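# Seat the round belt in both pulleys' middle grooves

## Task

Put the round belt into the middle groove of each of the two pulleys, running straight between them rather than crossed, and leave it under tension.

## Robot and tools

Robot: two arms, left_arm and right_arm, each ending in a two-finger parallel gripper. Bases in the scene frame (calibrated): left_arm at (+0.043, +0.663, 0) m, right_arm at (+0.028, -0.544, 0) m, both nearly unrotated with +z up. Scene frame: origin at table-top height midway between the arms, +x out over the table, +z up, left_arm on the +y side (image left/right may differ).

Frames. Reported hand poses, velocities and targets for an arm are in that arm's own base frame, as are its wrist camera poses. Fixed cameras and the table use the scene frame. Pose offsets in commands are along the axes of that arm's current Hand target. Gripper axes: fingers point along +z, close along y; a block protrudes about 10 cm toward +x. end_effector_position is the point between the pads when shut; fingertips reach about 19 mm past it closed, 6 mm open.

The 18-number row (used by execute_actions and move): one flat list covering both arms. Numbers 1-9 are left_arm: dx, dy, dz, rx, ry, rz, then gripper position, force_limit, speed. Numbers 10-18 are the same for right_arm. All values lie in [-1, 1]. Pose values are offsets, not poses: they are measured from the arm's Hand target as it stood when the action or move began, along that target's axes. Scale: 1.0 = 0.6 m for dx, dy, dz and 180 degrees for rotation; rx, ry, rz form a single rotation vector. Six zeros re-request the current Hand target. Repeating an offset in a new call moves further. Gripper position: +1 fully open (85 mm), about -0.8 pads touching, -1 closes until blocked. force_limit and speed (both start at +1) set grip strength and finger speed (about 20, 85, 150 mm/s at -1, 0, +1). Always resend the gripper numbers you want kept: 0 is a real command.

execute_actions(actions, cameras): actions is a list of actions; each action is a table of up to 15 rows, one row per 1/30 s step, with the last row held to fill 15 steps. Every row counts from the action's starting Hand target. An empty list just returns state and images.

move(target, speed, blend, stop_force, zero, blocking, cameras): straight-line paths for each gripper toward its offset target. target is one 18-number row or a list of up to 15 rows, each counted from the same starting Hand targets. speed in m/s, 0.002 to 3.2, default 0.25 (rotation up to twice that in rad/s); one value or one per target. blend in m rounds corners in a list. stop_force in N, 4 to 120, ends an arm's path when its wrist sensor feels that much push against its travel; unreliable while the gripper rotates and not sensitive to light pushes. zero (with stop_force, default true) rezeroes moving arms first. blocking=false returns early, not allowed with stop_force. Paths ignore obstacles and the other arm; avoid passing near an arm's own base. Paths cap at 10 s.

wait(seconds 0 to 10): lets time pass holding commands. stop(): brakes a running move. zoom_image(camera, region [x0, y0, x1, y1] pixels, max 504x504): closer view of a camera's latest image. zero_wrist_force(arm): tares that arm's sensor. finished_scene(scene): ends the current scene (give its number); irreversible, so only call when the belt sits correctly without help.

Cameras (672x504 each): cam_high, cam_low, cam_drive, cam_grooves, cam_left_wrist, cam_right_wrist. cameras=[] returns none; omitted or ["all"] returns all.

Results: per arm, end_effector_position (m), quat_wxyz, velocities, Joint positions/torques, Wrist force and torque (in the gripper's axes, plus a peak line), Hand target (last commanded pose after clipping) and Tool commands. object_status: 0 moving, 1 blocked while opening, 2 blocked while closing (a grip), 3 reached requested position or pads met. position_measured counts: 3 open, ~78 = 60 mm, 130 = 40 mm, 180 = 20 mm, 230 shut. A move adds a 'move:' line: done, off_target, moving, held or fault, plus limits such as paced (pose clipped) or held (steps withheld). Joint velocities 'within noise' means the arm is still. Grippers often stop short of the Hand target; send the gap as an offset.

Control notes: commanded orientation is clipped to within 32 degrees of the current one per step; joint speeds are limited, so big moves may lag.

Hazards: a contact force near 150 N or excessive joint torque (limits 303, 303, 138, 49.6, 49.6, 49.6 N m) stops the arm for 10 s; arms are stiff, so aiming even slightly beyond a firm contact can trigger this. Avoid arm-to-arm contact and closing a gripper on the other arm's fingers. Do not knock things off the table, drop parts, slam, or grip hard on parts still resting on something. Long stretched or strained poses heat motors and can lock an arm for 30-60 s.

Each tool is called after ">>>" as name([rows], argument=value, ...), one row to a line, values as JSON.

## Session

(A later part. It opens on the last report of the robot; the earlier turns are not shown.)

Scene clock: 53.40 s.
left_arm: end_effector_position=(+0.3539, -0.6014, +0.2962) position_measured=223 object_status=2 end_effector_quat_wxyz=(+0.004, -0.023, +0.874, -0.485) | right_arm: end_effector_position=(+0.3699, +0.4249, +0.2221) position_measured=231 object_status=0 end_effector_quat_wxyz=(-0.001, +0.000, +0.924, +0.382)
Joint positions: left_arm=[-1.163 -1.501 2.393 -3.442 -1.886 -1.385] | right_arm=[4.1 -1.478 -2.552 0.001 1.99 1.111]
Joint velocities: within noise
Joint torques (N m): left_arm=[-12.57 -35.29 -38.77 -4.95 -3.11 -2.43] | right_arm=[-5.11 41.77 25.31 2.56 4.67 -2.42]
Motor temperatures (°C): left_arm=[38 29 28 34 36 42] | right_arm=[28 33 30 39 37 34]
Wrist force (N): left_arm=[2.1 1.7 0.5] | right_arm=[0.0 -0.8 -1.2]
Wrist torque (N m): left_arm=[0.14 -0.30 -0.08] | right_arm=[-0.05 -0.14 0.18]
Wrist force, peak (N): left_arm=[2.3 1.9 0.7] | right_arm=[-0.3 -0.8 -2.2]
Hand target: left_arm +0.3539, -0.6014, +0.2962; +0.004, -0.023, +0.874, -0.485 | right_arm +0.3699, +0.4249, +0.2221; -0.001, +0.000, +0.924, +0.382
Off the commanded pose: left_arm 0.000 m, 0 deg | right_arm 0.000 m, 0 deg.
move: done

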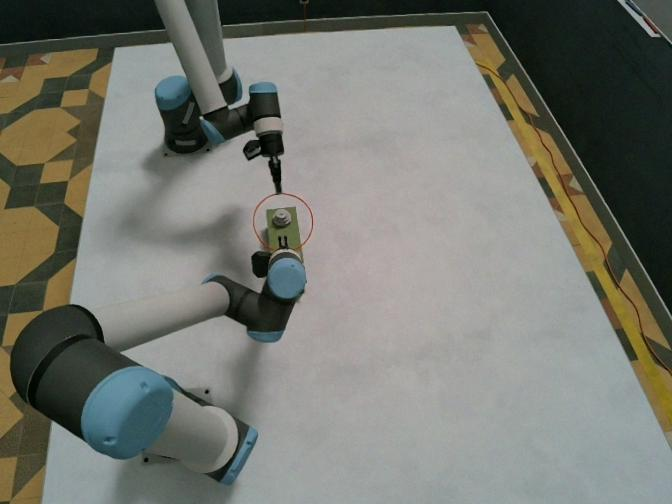

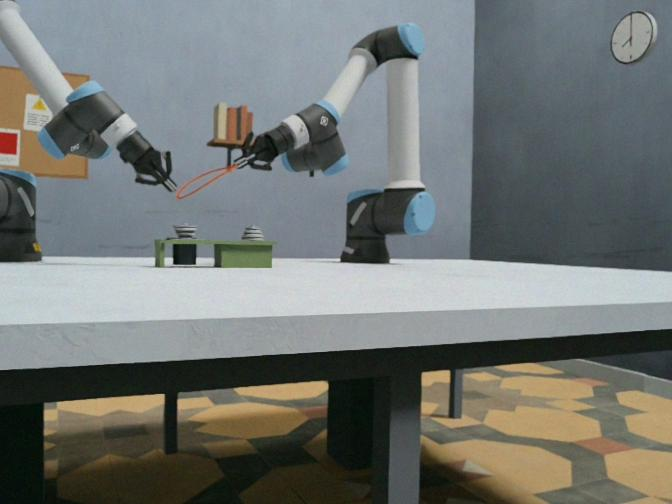

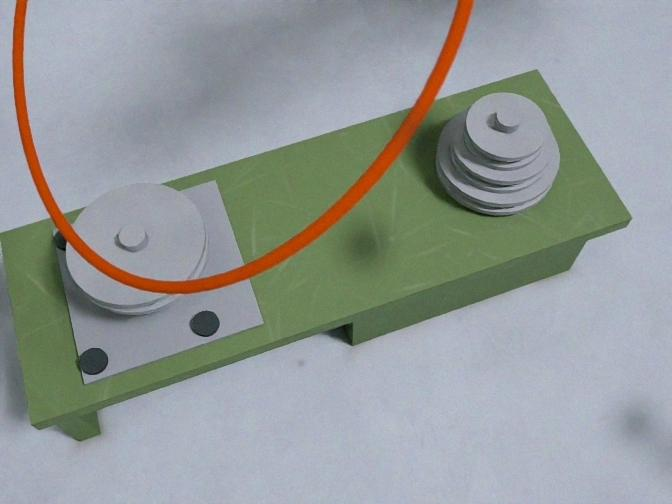

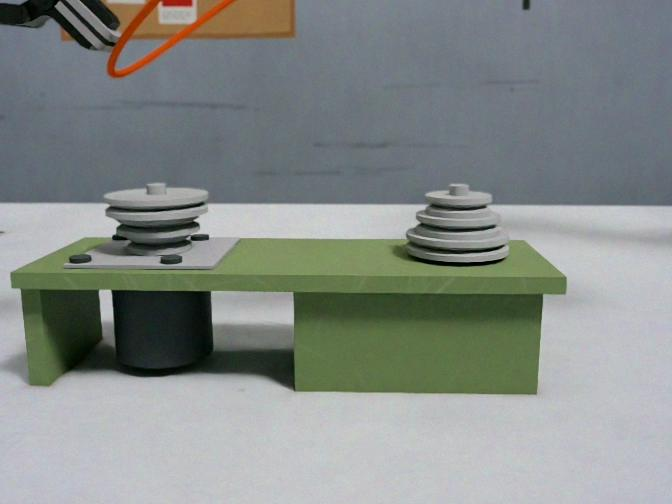

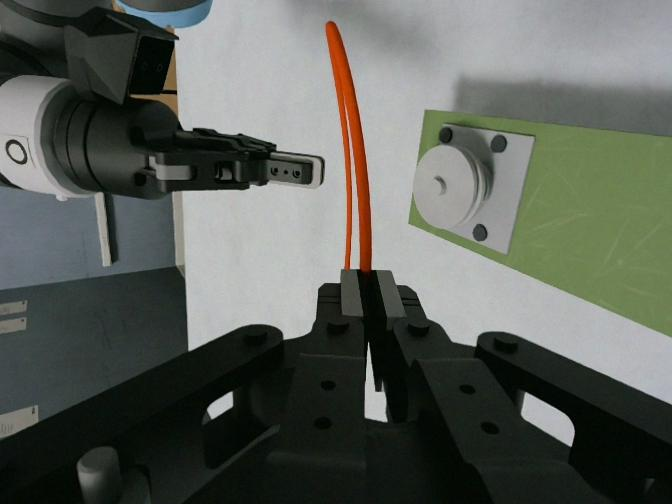

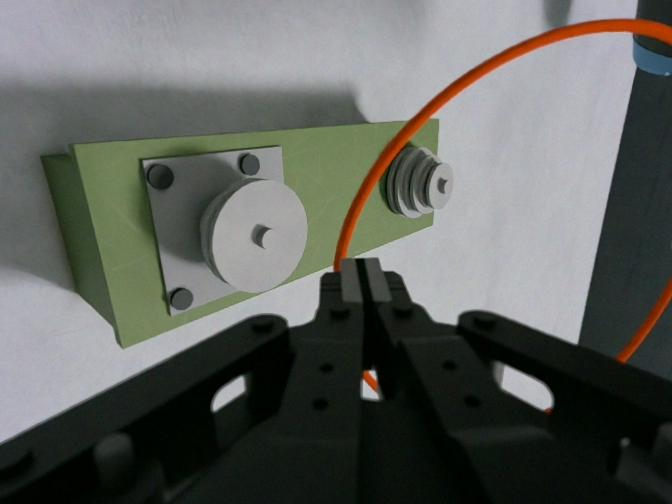

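>>> move([
  [0,0,0,0,0,0,-1,-0.3,-0.7,0,0,-0.06,0,0,0,0.2,1,0],
], speed=0.15)

>>> zoom_image(camera="cam_low", region=[90, 140, 340, 280])

Scene clock: 54.47 s.
left_arm: end_effector_position=(+0.3539, -0.6014, +0.2962) position_measured=223 object_status=2 end_effector_quat_wxyz=(+0.004, -0.023, +0.874, -0.485) | right_arm: end_effector_position=(+0.3700, +0.3995, +0.2476) position_measured=104 object_status=0 end_effector_quat_wxyz=(-0.001, +0.000, +0.924, +0.382)
Joint positions: left_arm=[-1.163 -1.501 2.393 -3.442 -1.886 -1.385] | right_arm=[4.061 -1.39 -2.55 -0.102 2.015 1.077]
Joint velocities: within noise
Joint torques (N m): left_arm=[-11.74 -32.97 -38.62 -5.85 -3.14 -2.69] | right_arm=[3.47 29.24 34.12 3.73 -2.61 2.82]
Motor temperatures (°C): left_arm=[38 29 28 34 36 42] | right_arm=[28 33 30 39 37 34]
Wrist force (N): left_arm=[2.1 1.2 0.4] | right_arm=[0.2 -0.9 -1.0]
Wrist torque (N m): left_arm=[0.08 -0.32 -0.07] | right_arm=[-0.10 -0.14 0.17]
Wrist force, peak (N): left_arm=[2.4 1.6 0.6] | right_arm=[0.3 -0.8 -2.8]
Hand target: left_arm +0.3539, -0.6014, +0.2962; +0.004, -0.023, +0.874, -0.485 | right_arm +0.3700, +0.3995, +0.2476; -0.001, +0.000, +0.924, +0.382
Off the commanded pose: left_arm 0.000 m, 0 deg | right_arm 0.000 m, 0 deg.
move: done

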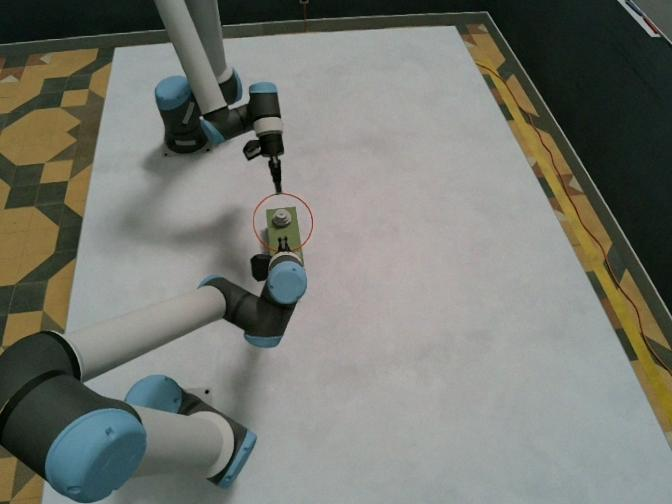

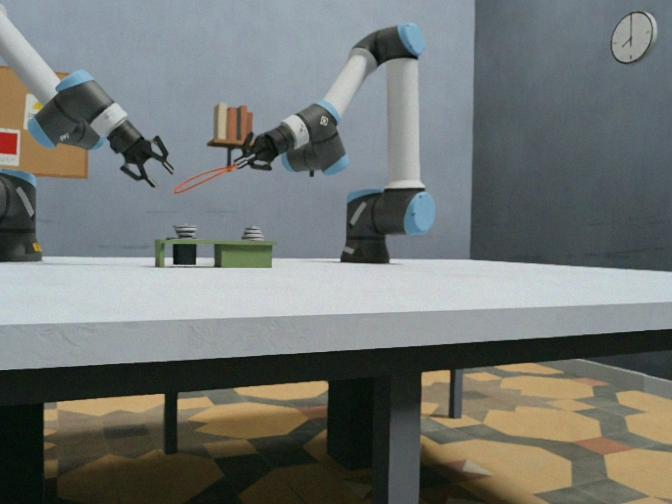

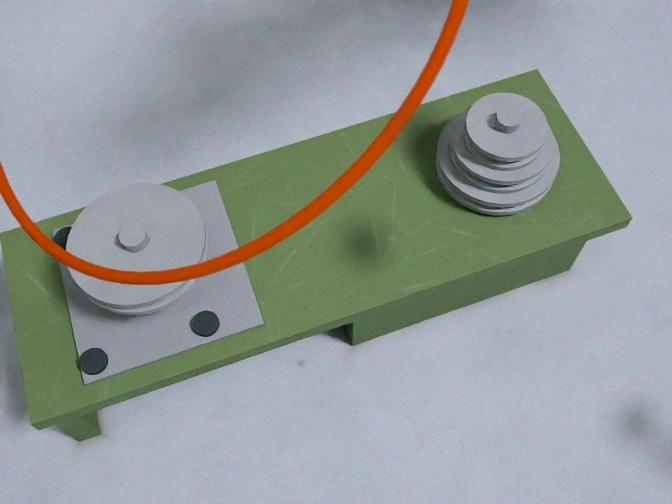

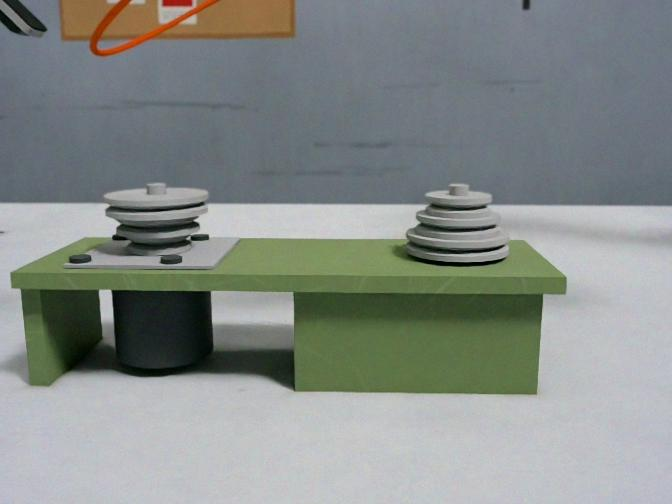

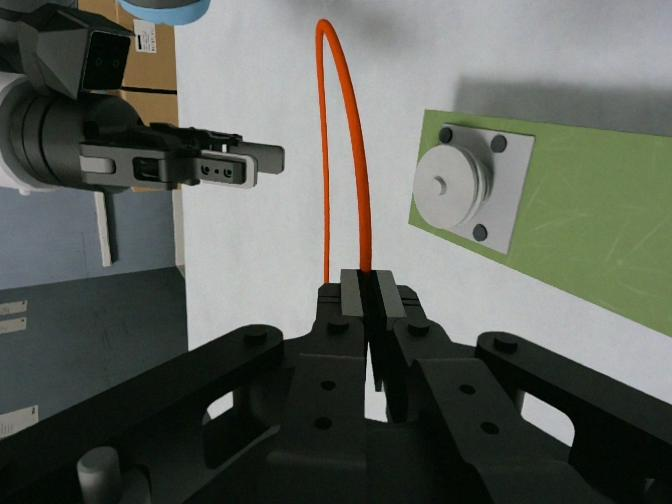

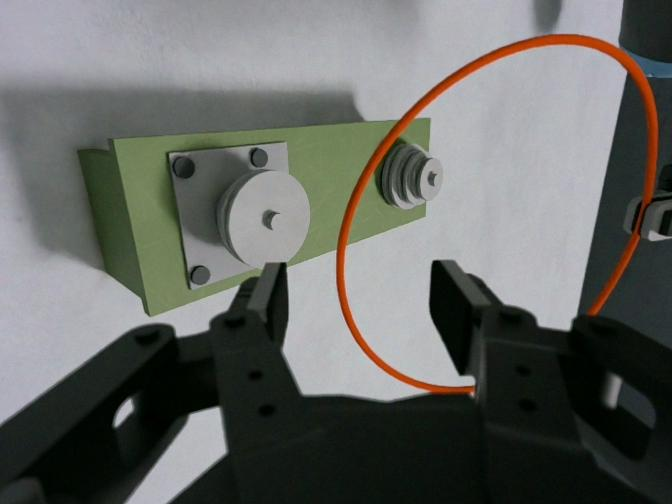

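Scaled by 2.016 from the camera's 672x504 image, which has a finer 960x720 frame.

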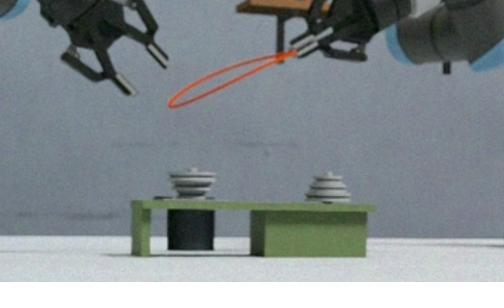

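>>> move([
  [0,0,0,0,0,0,-1,-0.3,-0.7,0.003,-0.011,0.08,0,0,0,0.2,1,0],
  [0,0,0,0,0,0,-1,-0.3,-0.7,0.003,-0.011,0.08,0,0,0,-1,-0.2,-0.7],
], speed=0.12)

>>> zoom_image(camera="cam_low", region=[90, 140, 340, 280])

Scene clock: 56.93 s.
left_arm: end_effector_position=(+0.3539, -0.6014, +0.2962) position_measured=223 object_status=2 end_effector_quat_wxyz=(+0.004, -0.023, +0.874, -0.485) | right_arm: end_effector_position=(+0.3681, +0.4287, +0.2090) position_measured=223 object_status=0 end_effector_quat_wxyz=(-0.001, +0.000, +0.924, +0.382)
Joint positions: left_arm=[-1.163 -1.501 2.393 -3.442 -1.886 -1.385] | right_arm=[4.109 -1.51 -2.562 0.047 1.984 1.118]
Joint velocities: within noise
Joint torques (N m): left_arm=[-11.86 -25.8 -33.2 -5.98 -3.31 -2.73] | right_arm=[6.82 12.29 35.13 7.33 4.53 -2.41]
Motor temperatures (°C): left_arm=[38 29 28 34 36 42] | right_arm=[28 33 30 39 37 34]
Wrist force (N): left_arm=[2.2 1.6 0.7] | right_arm=[0.4 -0.6 -1.3]
Wrist torque (N m): left_arm=[0.13 -0.31 -0.08] | right_arm=[-0.04 -0.20 0.18]
Wrist force, peak (N): left_arm=[2.4 1.8 0.6] | right_arm=[0.2 -0.4 -3.7]
Hand target: left_arm +0.3539, -0.6014, +0.2962; +0.004, -0.023, +0.874, -0.485 | right_arm +0.3681, +0.4287, +0.2090; -0.001, +0.000, +0.924, +0.382
Off the commanded pose: left_arm 0.000 m, 0 deg | right_arm 0.000 m, 0 deg.
move: done

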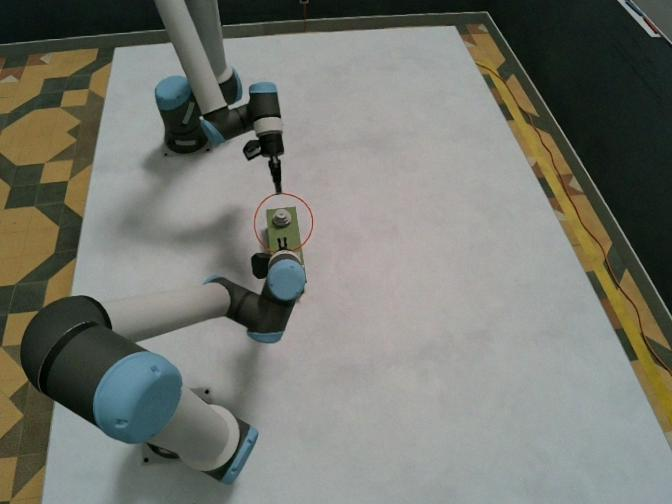

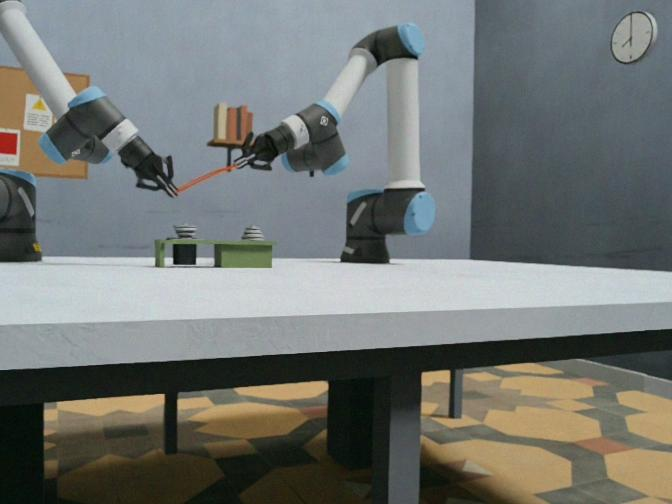

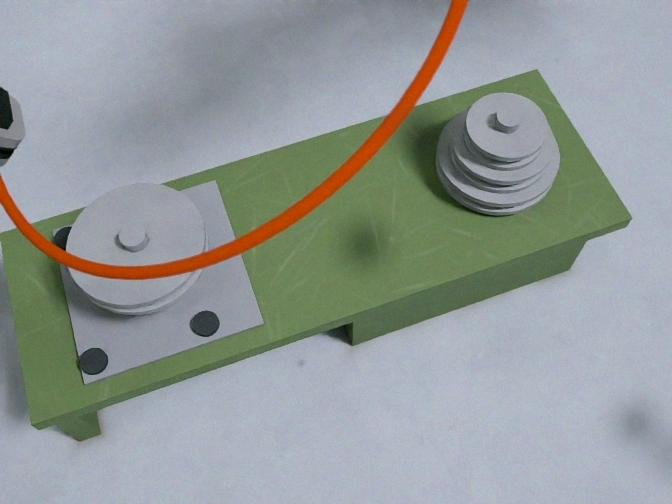

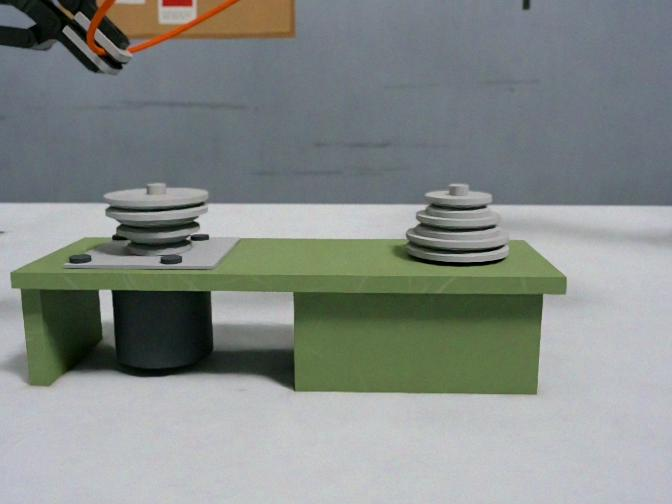

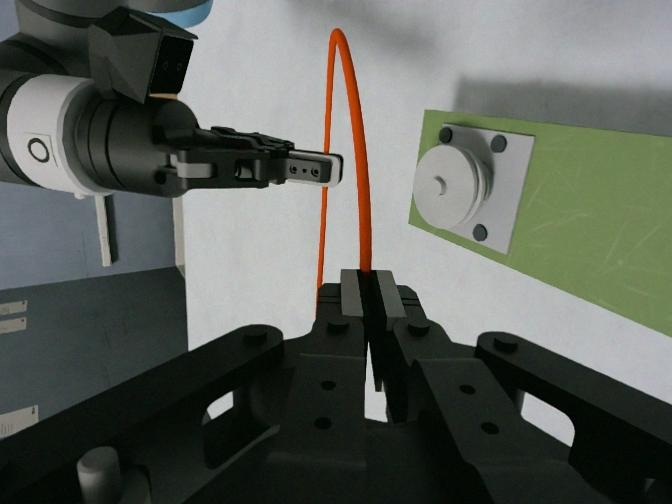

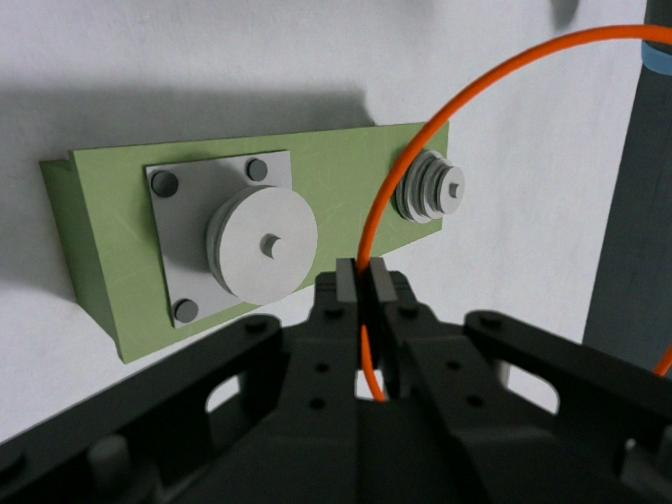

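Scaled by 2.016 from the camera's 672x504 image, which has a finer 960x720 frame.

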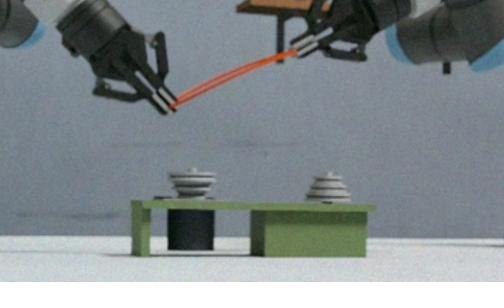

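>>> move(target=[-0.003,0.115,0.118,-0.322,0.011,0.03,-1,-0.3,-0.7,-0.003,-0.0916,-0.0114,0,-0.0118,0.0118,-1,-0.2,-0.7], speed=0.25)

>>> zoom_image(camera="cam_low", region=[90, 140, 340, 280])

Scene clock: 60.03 s.
left_arm: end_effector_position=(+0.3551, -0.6250, +0.2002) position_measured=223 object_status=2 end_effector_quat_wxyz=(-0.001, +0.026, +1.000, +0.000) | right_arm: end_effector_position=(+0.3698, +0.3849, +0.1748) position_measured=223 object_status=2 end_effector_quat_wxyz=(+0.009, +0.025, +0.924, +0.382)
Joint positions: left_arm=[-1.298 -1.419 1.977 -2.129 -1.572 -1.247] | right_arm=[4.061 -1.545 -2.639 0.16 1.982 1.122]
Joint velocities: within noise
Joint torques (N m): left_arm=[18.12 -61.59 -43.6 -2.65 -1.73 0.47] | right_arm=[11.84 40.74 34.16 2.2 -1.65 2.71]
Motor temperatures (°C): left_arm=[38 29 28 34 36 42] | right_arm=[28 33 30 39 37 34]
Wrist force (N): left_arm=[2.8 -0.7 2.0] | right_arm=[0.4 -0.5 -0.9]
Wrist torque (N m): left_arm=[-0.19 -0.40 -0.01] | right_arm=[-0.03 -0.18 0.17]
Wrist force, peak (N): left_arm=[3.2 -1.7 2.9] | right_arm=[1.0 -0.9 -1.3]
Hand target: left_arm +0.3552, -0.6249, +0.2002; -0.001, +0.026, +1.000, +0.000 | right_arm +0.3698, +0.3850, +0.1750; +0.009, +0.025, +0.924, +0.382
Off the commanded pose: left_arm 0.000 m, 0 deg | right_arm 0.000 m, 0 deg.
move: done

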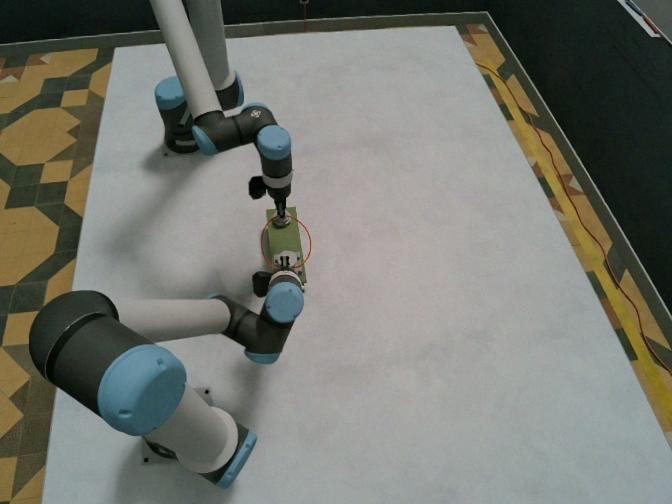

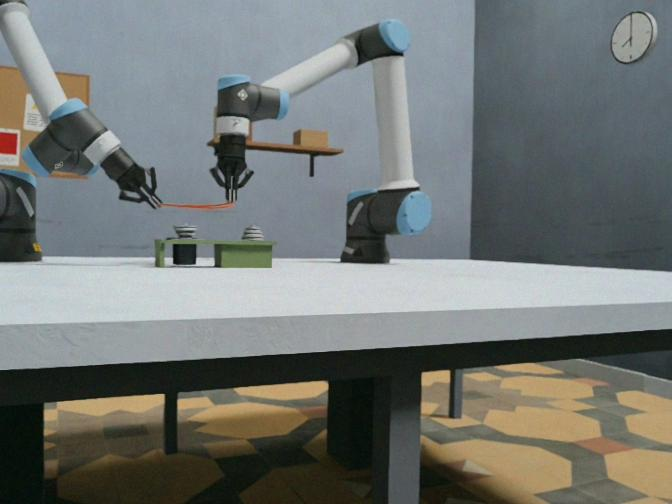

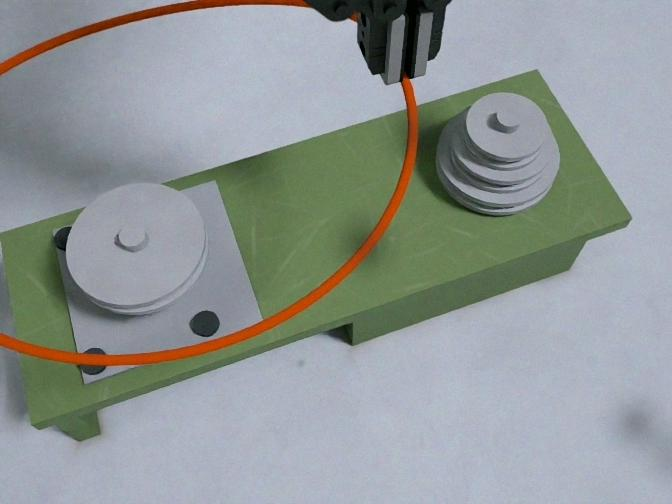

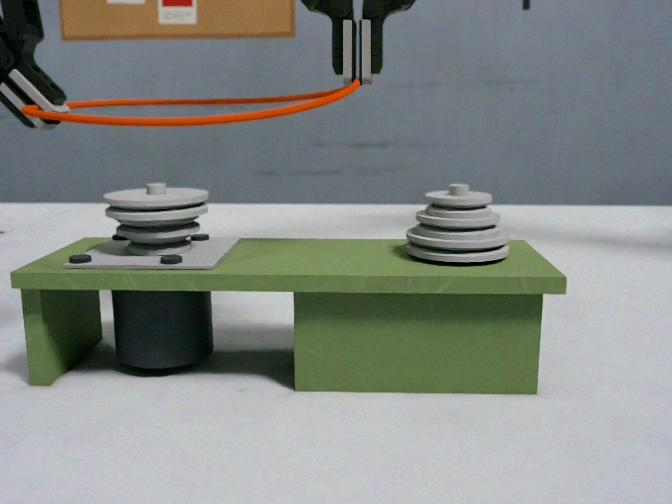

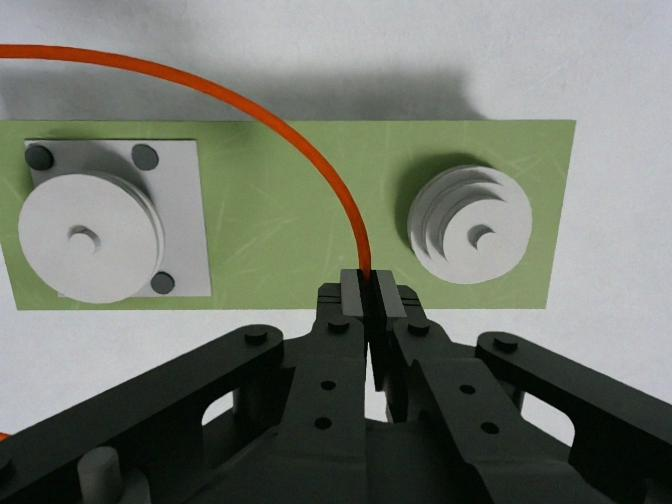

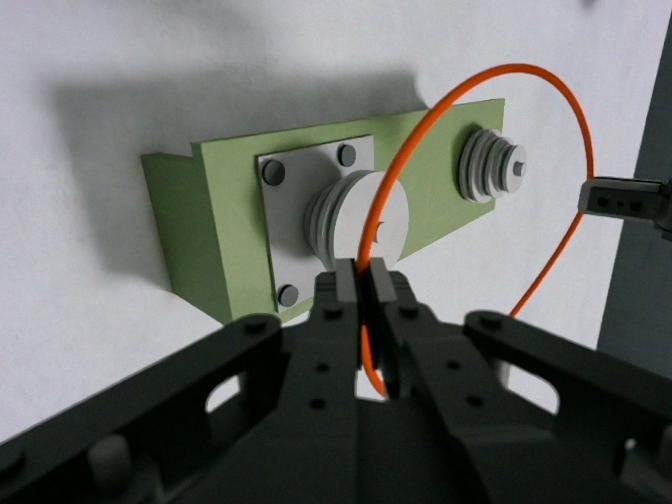

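Scaled by 2.016 from the camera's 672x504 image, which has a finer 960x720 frame.

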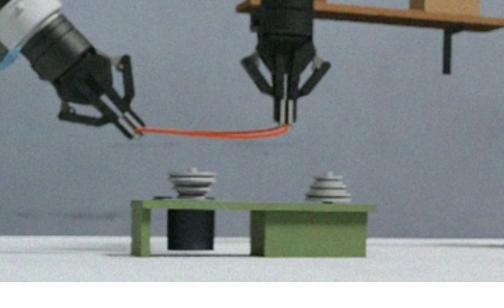

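>>> move(target=[0,0,0.1528,0,0,0,-1,-0.3,-0.7,0,-0.08,0.08,0,0,0,-1,-0.2,-0.7], speed=0.15, cameras=["cam_drive","cam_grooves","cam_low"])

>>> zoom_image(camera="cam_grooves", region=[0, 120, 400, 300])

>>> zoom_image(camera="cam_low", region=[140, 190, 290, 280])

Scene clock: 61.47 s.
left_arm: end_effector_position=(+0.3551, -0.6249, +0.1085) position_measured=223 object_status=2 end_effector_quat_wxyz=(-0.001, +0.026, +1.000, +0.000) | right_arm: end_effector_position=(+0.3697, +0.3849, +0.1070) position_measured=223 object_status=2 end_effector_quat_wxyz=(+0.009, +0.025, +0.924, +0.382)
Joint positions: left_arm=[-1.298 -1.32 2.051 -2.303 -1.572 -1.247] | right_arm=[4.061 -1.763 -2.675 0.414 1.982 1.122]
Joint velocities: within noise
Joint torques (N m): left_arm=[-17.68 -64.62 -47.52 -6.6 -0.16 -1.97] | right_arm=[5.95 21.2 25.62 8.12 1.74 2.98]
Motor temperatures (°C): left_arm=[38 29 28 34 36 42] | right_arm=[28 33 30 39 37 34]
Wrist force (N): left_arm=[3.5 -0.2 2.3] | right_arm=[0.3 -0.8 -1.1]
Wrist torque (N m): left_arm=[-0.13 -0.54 0.01] | right_arm=[-0.06 -0.16 0.19]
Wrist force, peak (N): left_arm=[3.3 -0.2 4.9] | right_arm=[0.5 0.9 -2.6]
Hand target: left_arm +0.3551, -0.6250, +0.1085; -0.001, +0.026, +1.000, +0.000 | right_arm +0.3697, +0.3849, +0.1071; +0.009, +0.025, +0.924, +0.382
Off the commanded pose: left_arm 0.000 m, 0 deg | right_arm 0.000 m, 0 deg.
move: done
Images, in order (width x height): cam_low 672x504, cam_drive 672x504, cam_grooves 672x504.

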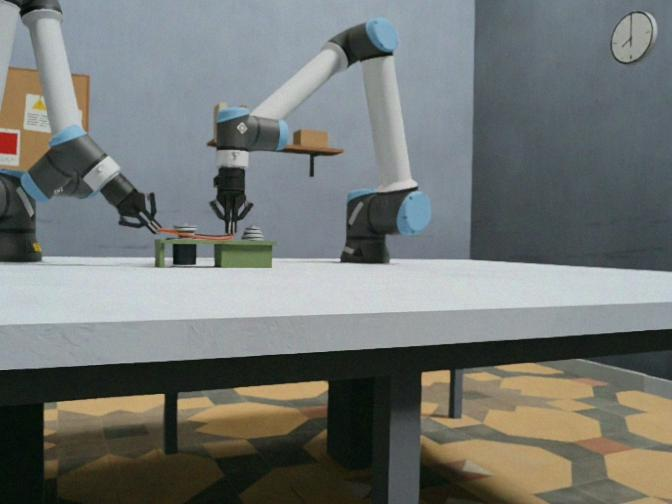

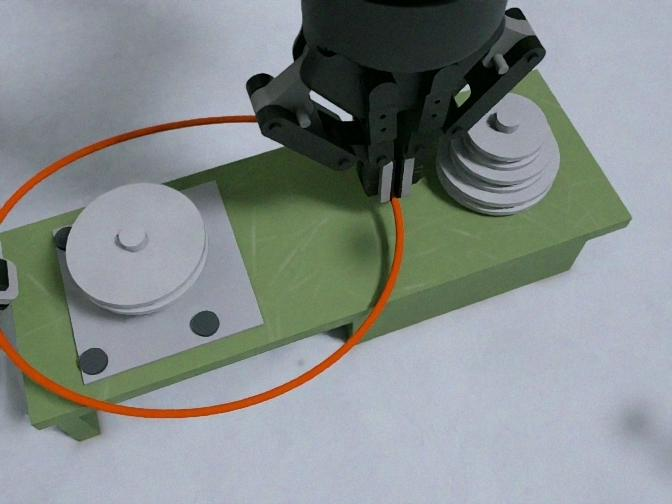

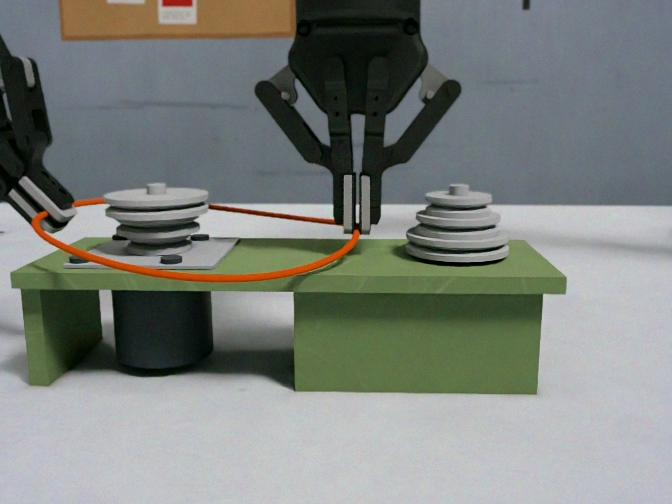

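Scaled by 1.260 from the camera's 672x504 image, which has a finer 960x720 frame.

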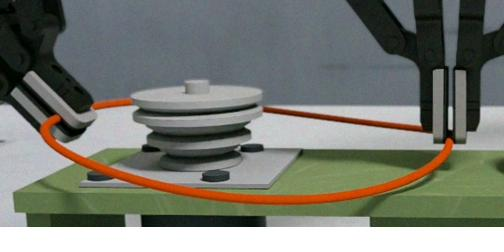

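Scaled by 3.360 from the camera's 672x504 image, which has a finer 960x720 frame.

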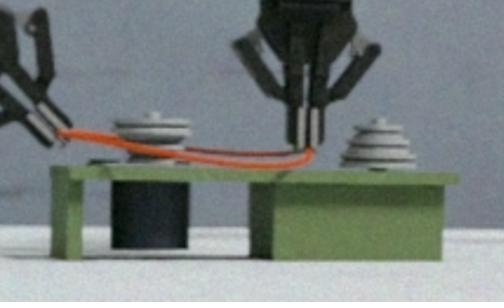

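>>> move([
  [0,0,-0.0558,0,0,0,-1,-0.3,-0.7,0,0.0153,0.013,0,0,0,-1,-0.2,-0.7],
  [0,0.105,-0.0558,0,0,0,-1,-0.3,-0.7,0,0.0153,0.013,0,0,0,-1,-0.2,-0.7],
], speed=0.1, stop_force=20, cameras=["cam_drive","cam_grooves","cam_low"])

>>> zoom_image(camera="cam_grooves", region=[0, 140, 300, 300])

>>> zoom_image(camera="cam_low", region=[140, 190, 290, 280])

Scene clock: 63.93 s.
left_arm: end_effector_position=(+0.3583, -0.5620, +0.1419) position_measured=223 object_status=2 end_effector_quat_wxyz=(-0.001, +0.026, +1.000, +0.000) | right_arm: end_effector_position=(+0.3703, +0.3969, +0.1080) position_measured=223 object_status=2 end_effector_quat_wxyz=(+0.009, +0.025, +0.924, +0.382)
Joint positions: left_arm=[-1.267 -1.438 2.124 -2.257 -1.572 -1.216] | right_arm=[4.079 -1.769 -2.662 0.413 1.97 1.137]
Joint velocities: within noise
Joint torques (N m): left_arm=[-12.74 -33.76 -45.92 -3.19 1.23 -2.51] | right_arm=[-6.82 51.99 7.87 7.68 2.05 -2.12]
Motor temperatures (°C): left_arm=[38 29 28 34 36 42] | right_arm=[28 33 30 39 37 34]
Wrist force (N): left_arm=[3.1 -4.0 2.5] | right_arm=[0.5 2.0 1.3]
Wrist torque (N m): left_arm=[-0.09 -0.45 -0.06] | right_arm=[-0.07 -0.17 0.23]
Wrist force, peak (N): left_arm=[3.4 -4.4 2.8] | right_arm=[0.7 3.0 0.6]
Hand target: left_arm +0.3583, -0.5620, +0.1419; -0.001, +0.026, +1.000, +0.000 | right_arm +0.3703, +0.3969, +0.1080; +0.009, +0.025, +0.924, +0.382
Off the commanded pose: left_arm 0.000 m, 0 deg | right_arm 0.000 m, 0 deg.
move: done
Images, in order (width x height): cam_low 672x504, cam_drive 672x504, cam_grooves 672x504.

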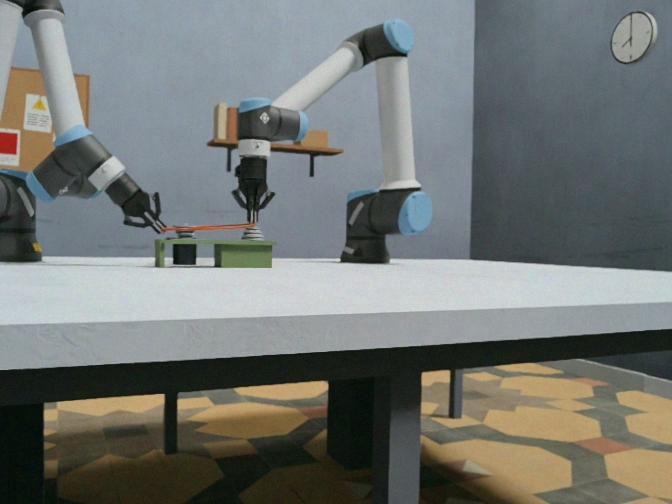

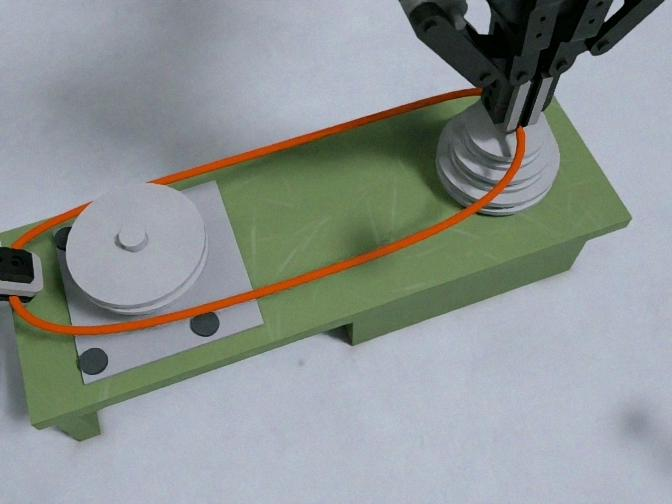

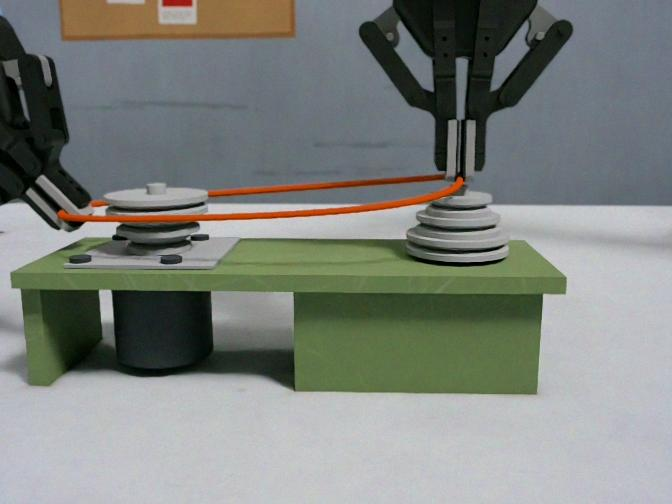

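Scaled by 1.680 from the camera's 672x504 image, which has a finer 960x720 frame.

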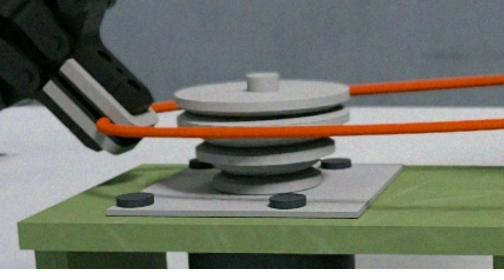

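Scaled by 3.360 from the camera's 672x504 image, which has a finer 960x720 frame.

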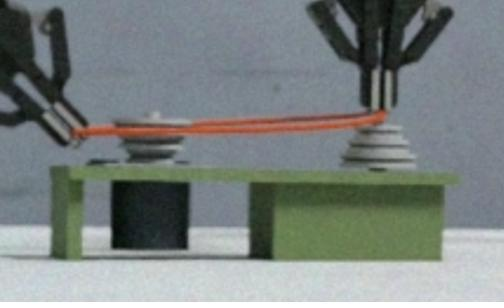

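>>> move([
  [0,0,0,0,0,0,-1,-0.3,-0.7,0,-0.0083,0.0083,0,0,0,-1,-0.2,-0.7],
  [0,0.02,0,0,0,0,-1,-0.3,-0.7,0,-0.0083,0.0083,0,0,0,-1,-0.2,-0.7],
], speed=0.06, stop_force=20, cameras=["cam_drive","cam_grooves","cam_low"])

>>> zoom_image(camera="cam_grooves", region=[0, 140, 300, 300])

>>> zoom_image(camera="cam_low", region=[140, 190, 290, 280])

Scene clock: 65.70 s.
left_arm: end_effector_position=(+0.3589, -0.5500, +0.1419) position_measured=223 object_status=2 end_effector_quat_wxyz=(-0.001, +0.026, +1.000, +0.000) | right_arm: end_effector_position=(+0.3703, +0.3969, +0.1010) position_measured=223 object_status=2 end_effector_quat_wxyz=(+0.009, +0.025, +0.924, +0.382)
Joint positions: left_arm=[-1.26 -1.453 2.141 -2.26 -1.572 -1.209] | right_arm=[4.079 -1.793 -2.664 0.44 1.97 1.137]
Joint velocities: within noise
Joint torques (N m): left_arm=[-11.05 -31.67 -41.86 0.19 0.77 -2.56] | right_arm=[4.47 22.54 15.1 4.12 -3.89 1.9]
Motor temperatures (°C): left_arm=[38 29 28 34 36 42] | right_arm=[28 33 30 39 37 34]
Wrist force (N): left_arm=[3.6 -13.8 3.2] | right_arm=[3.1 10.5 6.2]
Wrist torque (N m): left_arm=[0.17 -0.42 -0.17] | right_arm=[-0.09 -0.22 0.32]
Wrist force, peak (N): left_arm=[3.9 -14.4 3.3] | right_arm=[3.2 10.8 5.9]
Hand target: left_arm +0.3589, -0.5500, +0.1419; -0.001, +0.026, +1.000, +0.000 | right_arm +0.3703, +0.3969, +0.1010; +0.009, +0.025, +0.924, +0.382
Off the commanded pose: left_arm 0.000 m, 0 deg | right_arm 0.000 m, 0 deg.
move: done
Images, in order (width x height): cam_low 672x504, cam_drive 672x504, cam_grooves 672x504.

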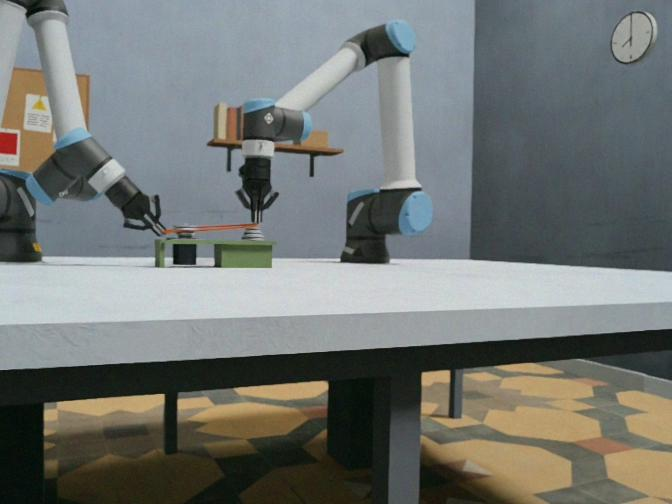

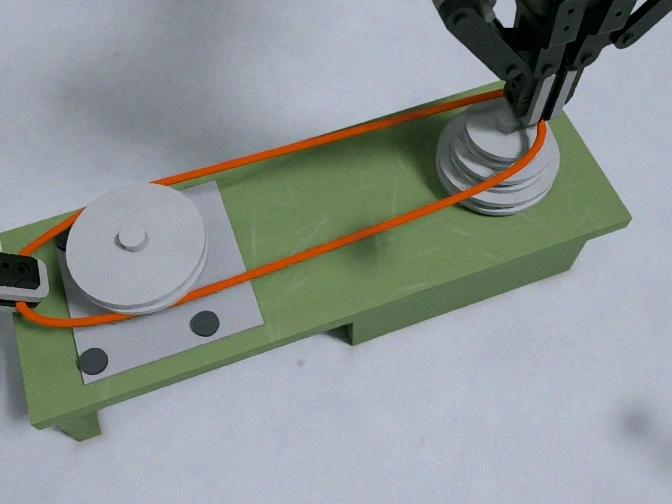

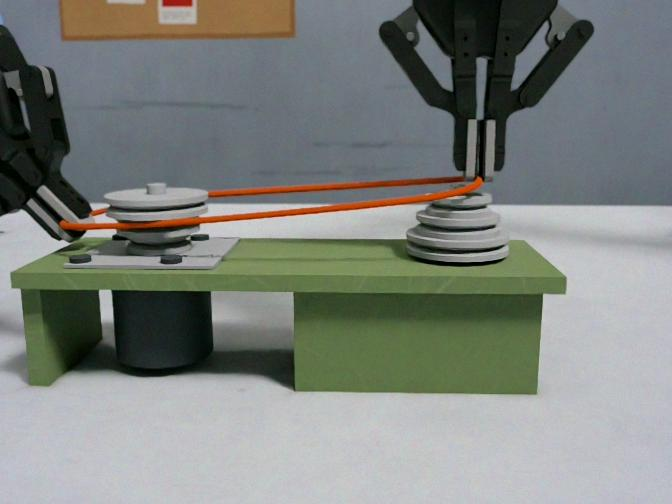

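Scaled by 1.680 from the camera's 672x504 image, which has a finer 960x720 frame.

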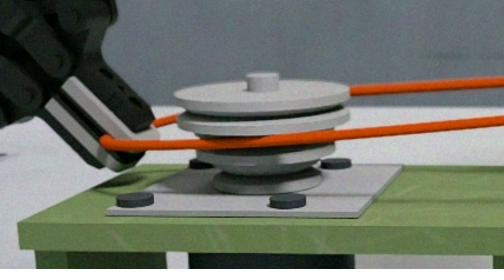

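Scaled by 3.360 from the camera's 672x504 image, which has a finer 960x720 frame.

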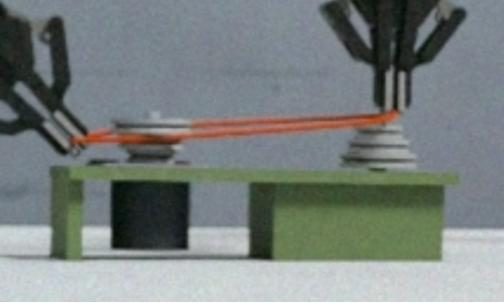

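>>> move(target=[0,0.07,0,0,0,0,-1,-0.3,-0.7,0,0,0,0,0,0,-0.6,-0.2,1], speed=0.25, cameras=["cam_drive","cam_grooves","cam_low"])

>>> zoom_image(camera="cam_grooves", region=[0, 140, 300, 300])

>>> zoom_image(camera="cam_low", region=[140, 190, 290, 280])

Scene clock: 66.70 s.
left_arm: end_effector_position=(+0.3612, -0.5080, +0.1419) position_measured=223 object_status=2 end_effector_quat_wxyz=(-0.001, +0.026, +1.000, +0.000) | right_arm: end_effector_position=(+0.3703, +0.3969, +0.1010) position_measured=205 object_status=3 end_effector_quat_wxyz=(+0.009, +0.025, +0.924, +0.382)
Joint positions: left_arm=[-1.235 -1.506 2.201 -2.267 -1.572 -1.184] | right_arm=[4.079 -1.793 -2.664 0.44 1.97 1.137]
Joint velocities: within noise
Joint torques (N m): left_arm=[-14.61 -27.91 -47.54 -2.79 -0.2 -2.34] | right_arm=[5.63 24.46 12.69 6.16 2.82 1.66]
Motor temperatures (°C): left_arm=[38 29 28 34 36 42] | right_arm=[28 33 30 39 37 34]
Wrist force (N): left_arm=[3.3 -5.9 3.4] | right_arm=[0.4 -0.6 -1.3]
Wrist torque (N m): left_arm=[-0.06 -0.48 -0.01] | right_arm=[-0.03 -0.19 0.19]
Wrist force, peak (N): left_arm=[3.8 -13.9 3.4] | right_arm=[3.0 10.8 5.4]
Hand target: left_arm +0.3611, -0.5081, +0.1419; -0.001, +0.026, +1.000, +0.000 | right_arm +0.3703, +0.3969, +0.1010; +0.009, +0.025, +0.924, +0.382
Off the commanded pose: left_arm 0.000 m, 0 deg | right_arm 0.000 m, 0 deg.
move: done
Images, in order (width x height): cam_low 672x504, cam_drive 672x504, cam_grooves 672x504.

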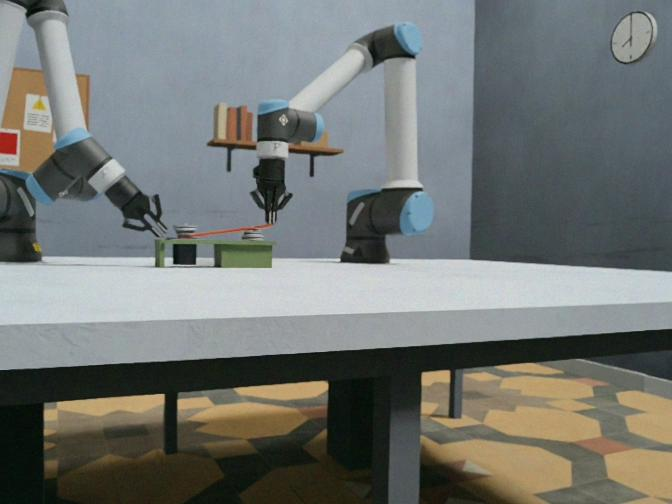

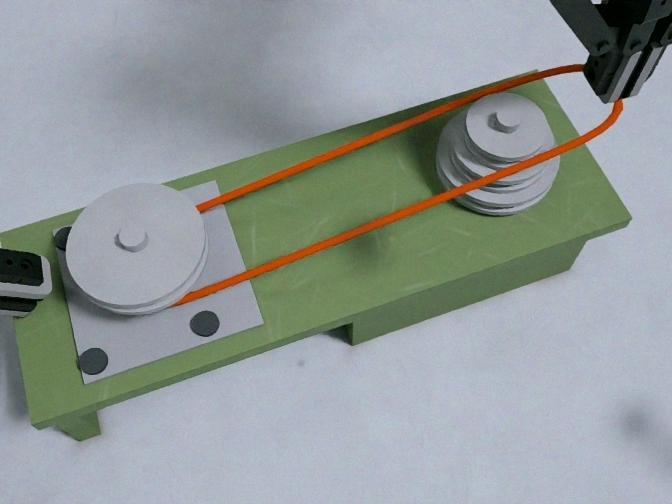

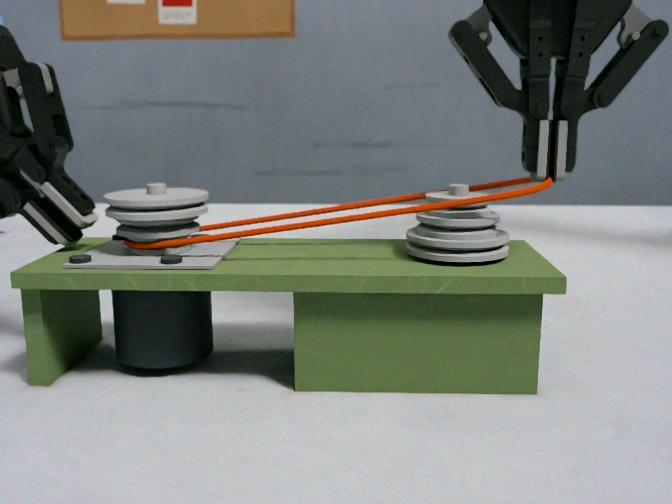

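Scaled by 1.680 from the camera's 672x504 image, which has a finer 960x720 frame.

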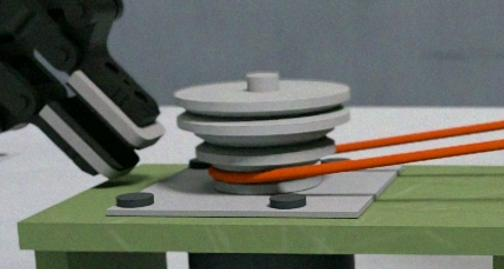

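Scaled by 3.360 from the camera's 672x504 image, which has a finer 960x720 frame.

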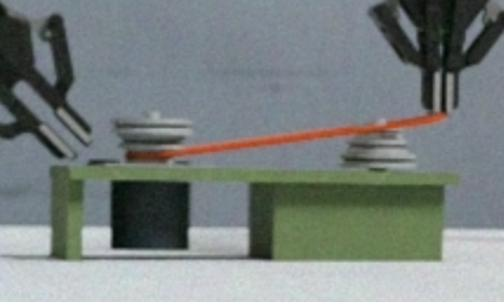

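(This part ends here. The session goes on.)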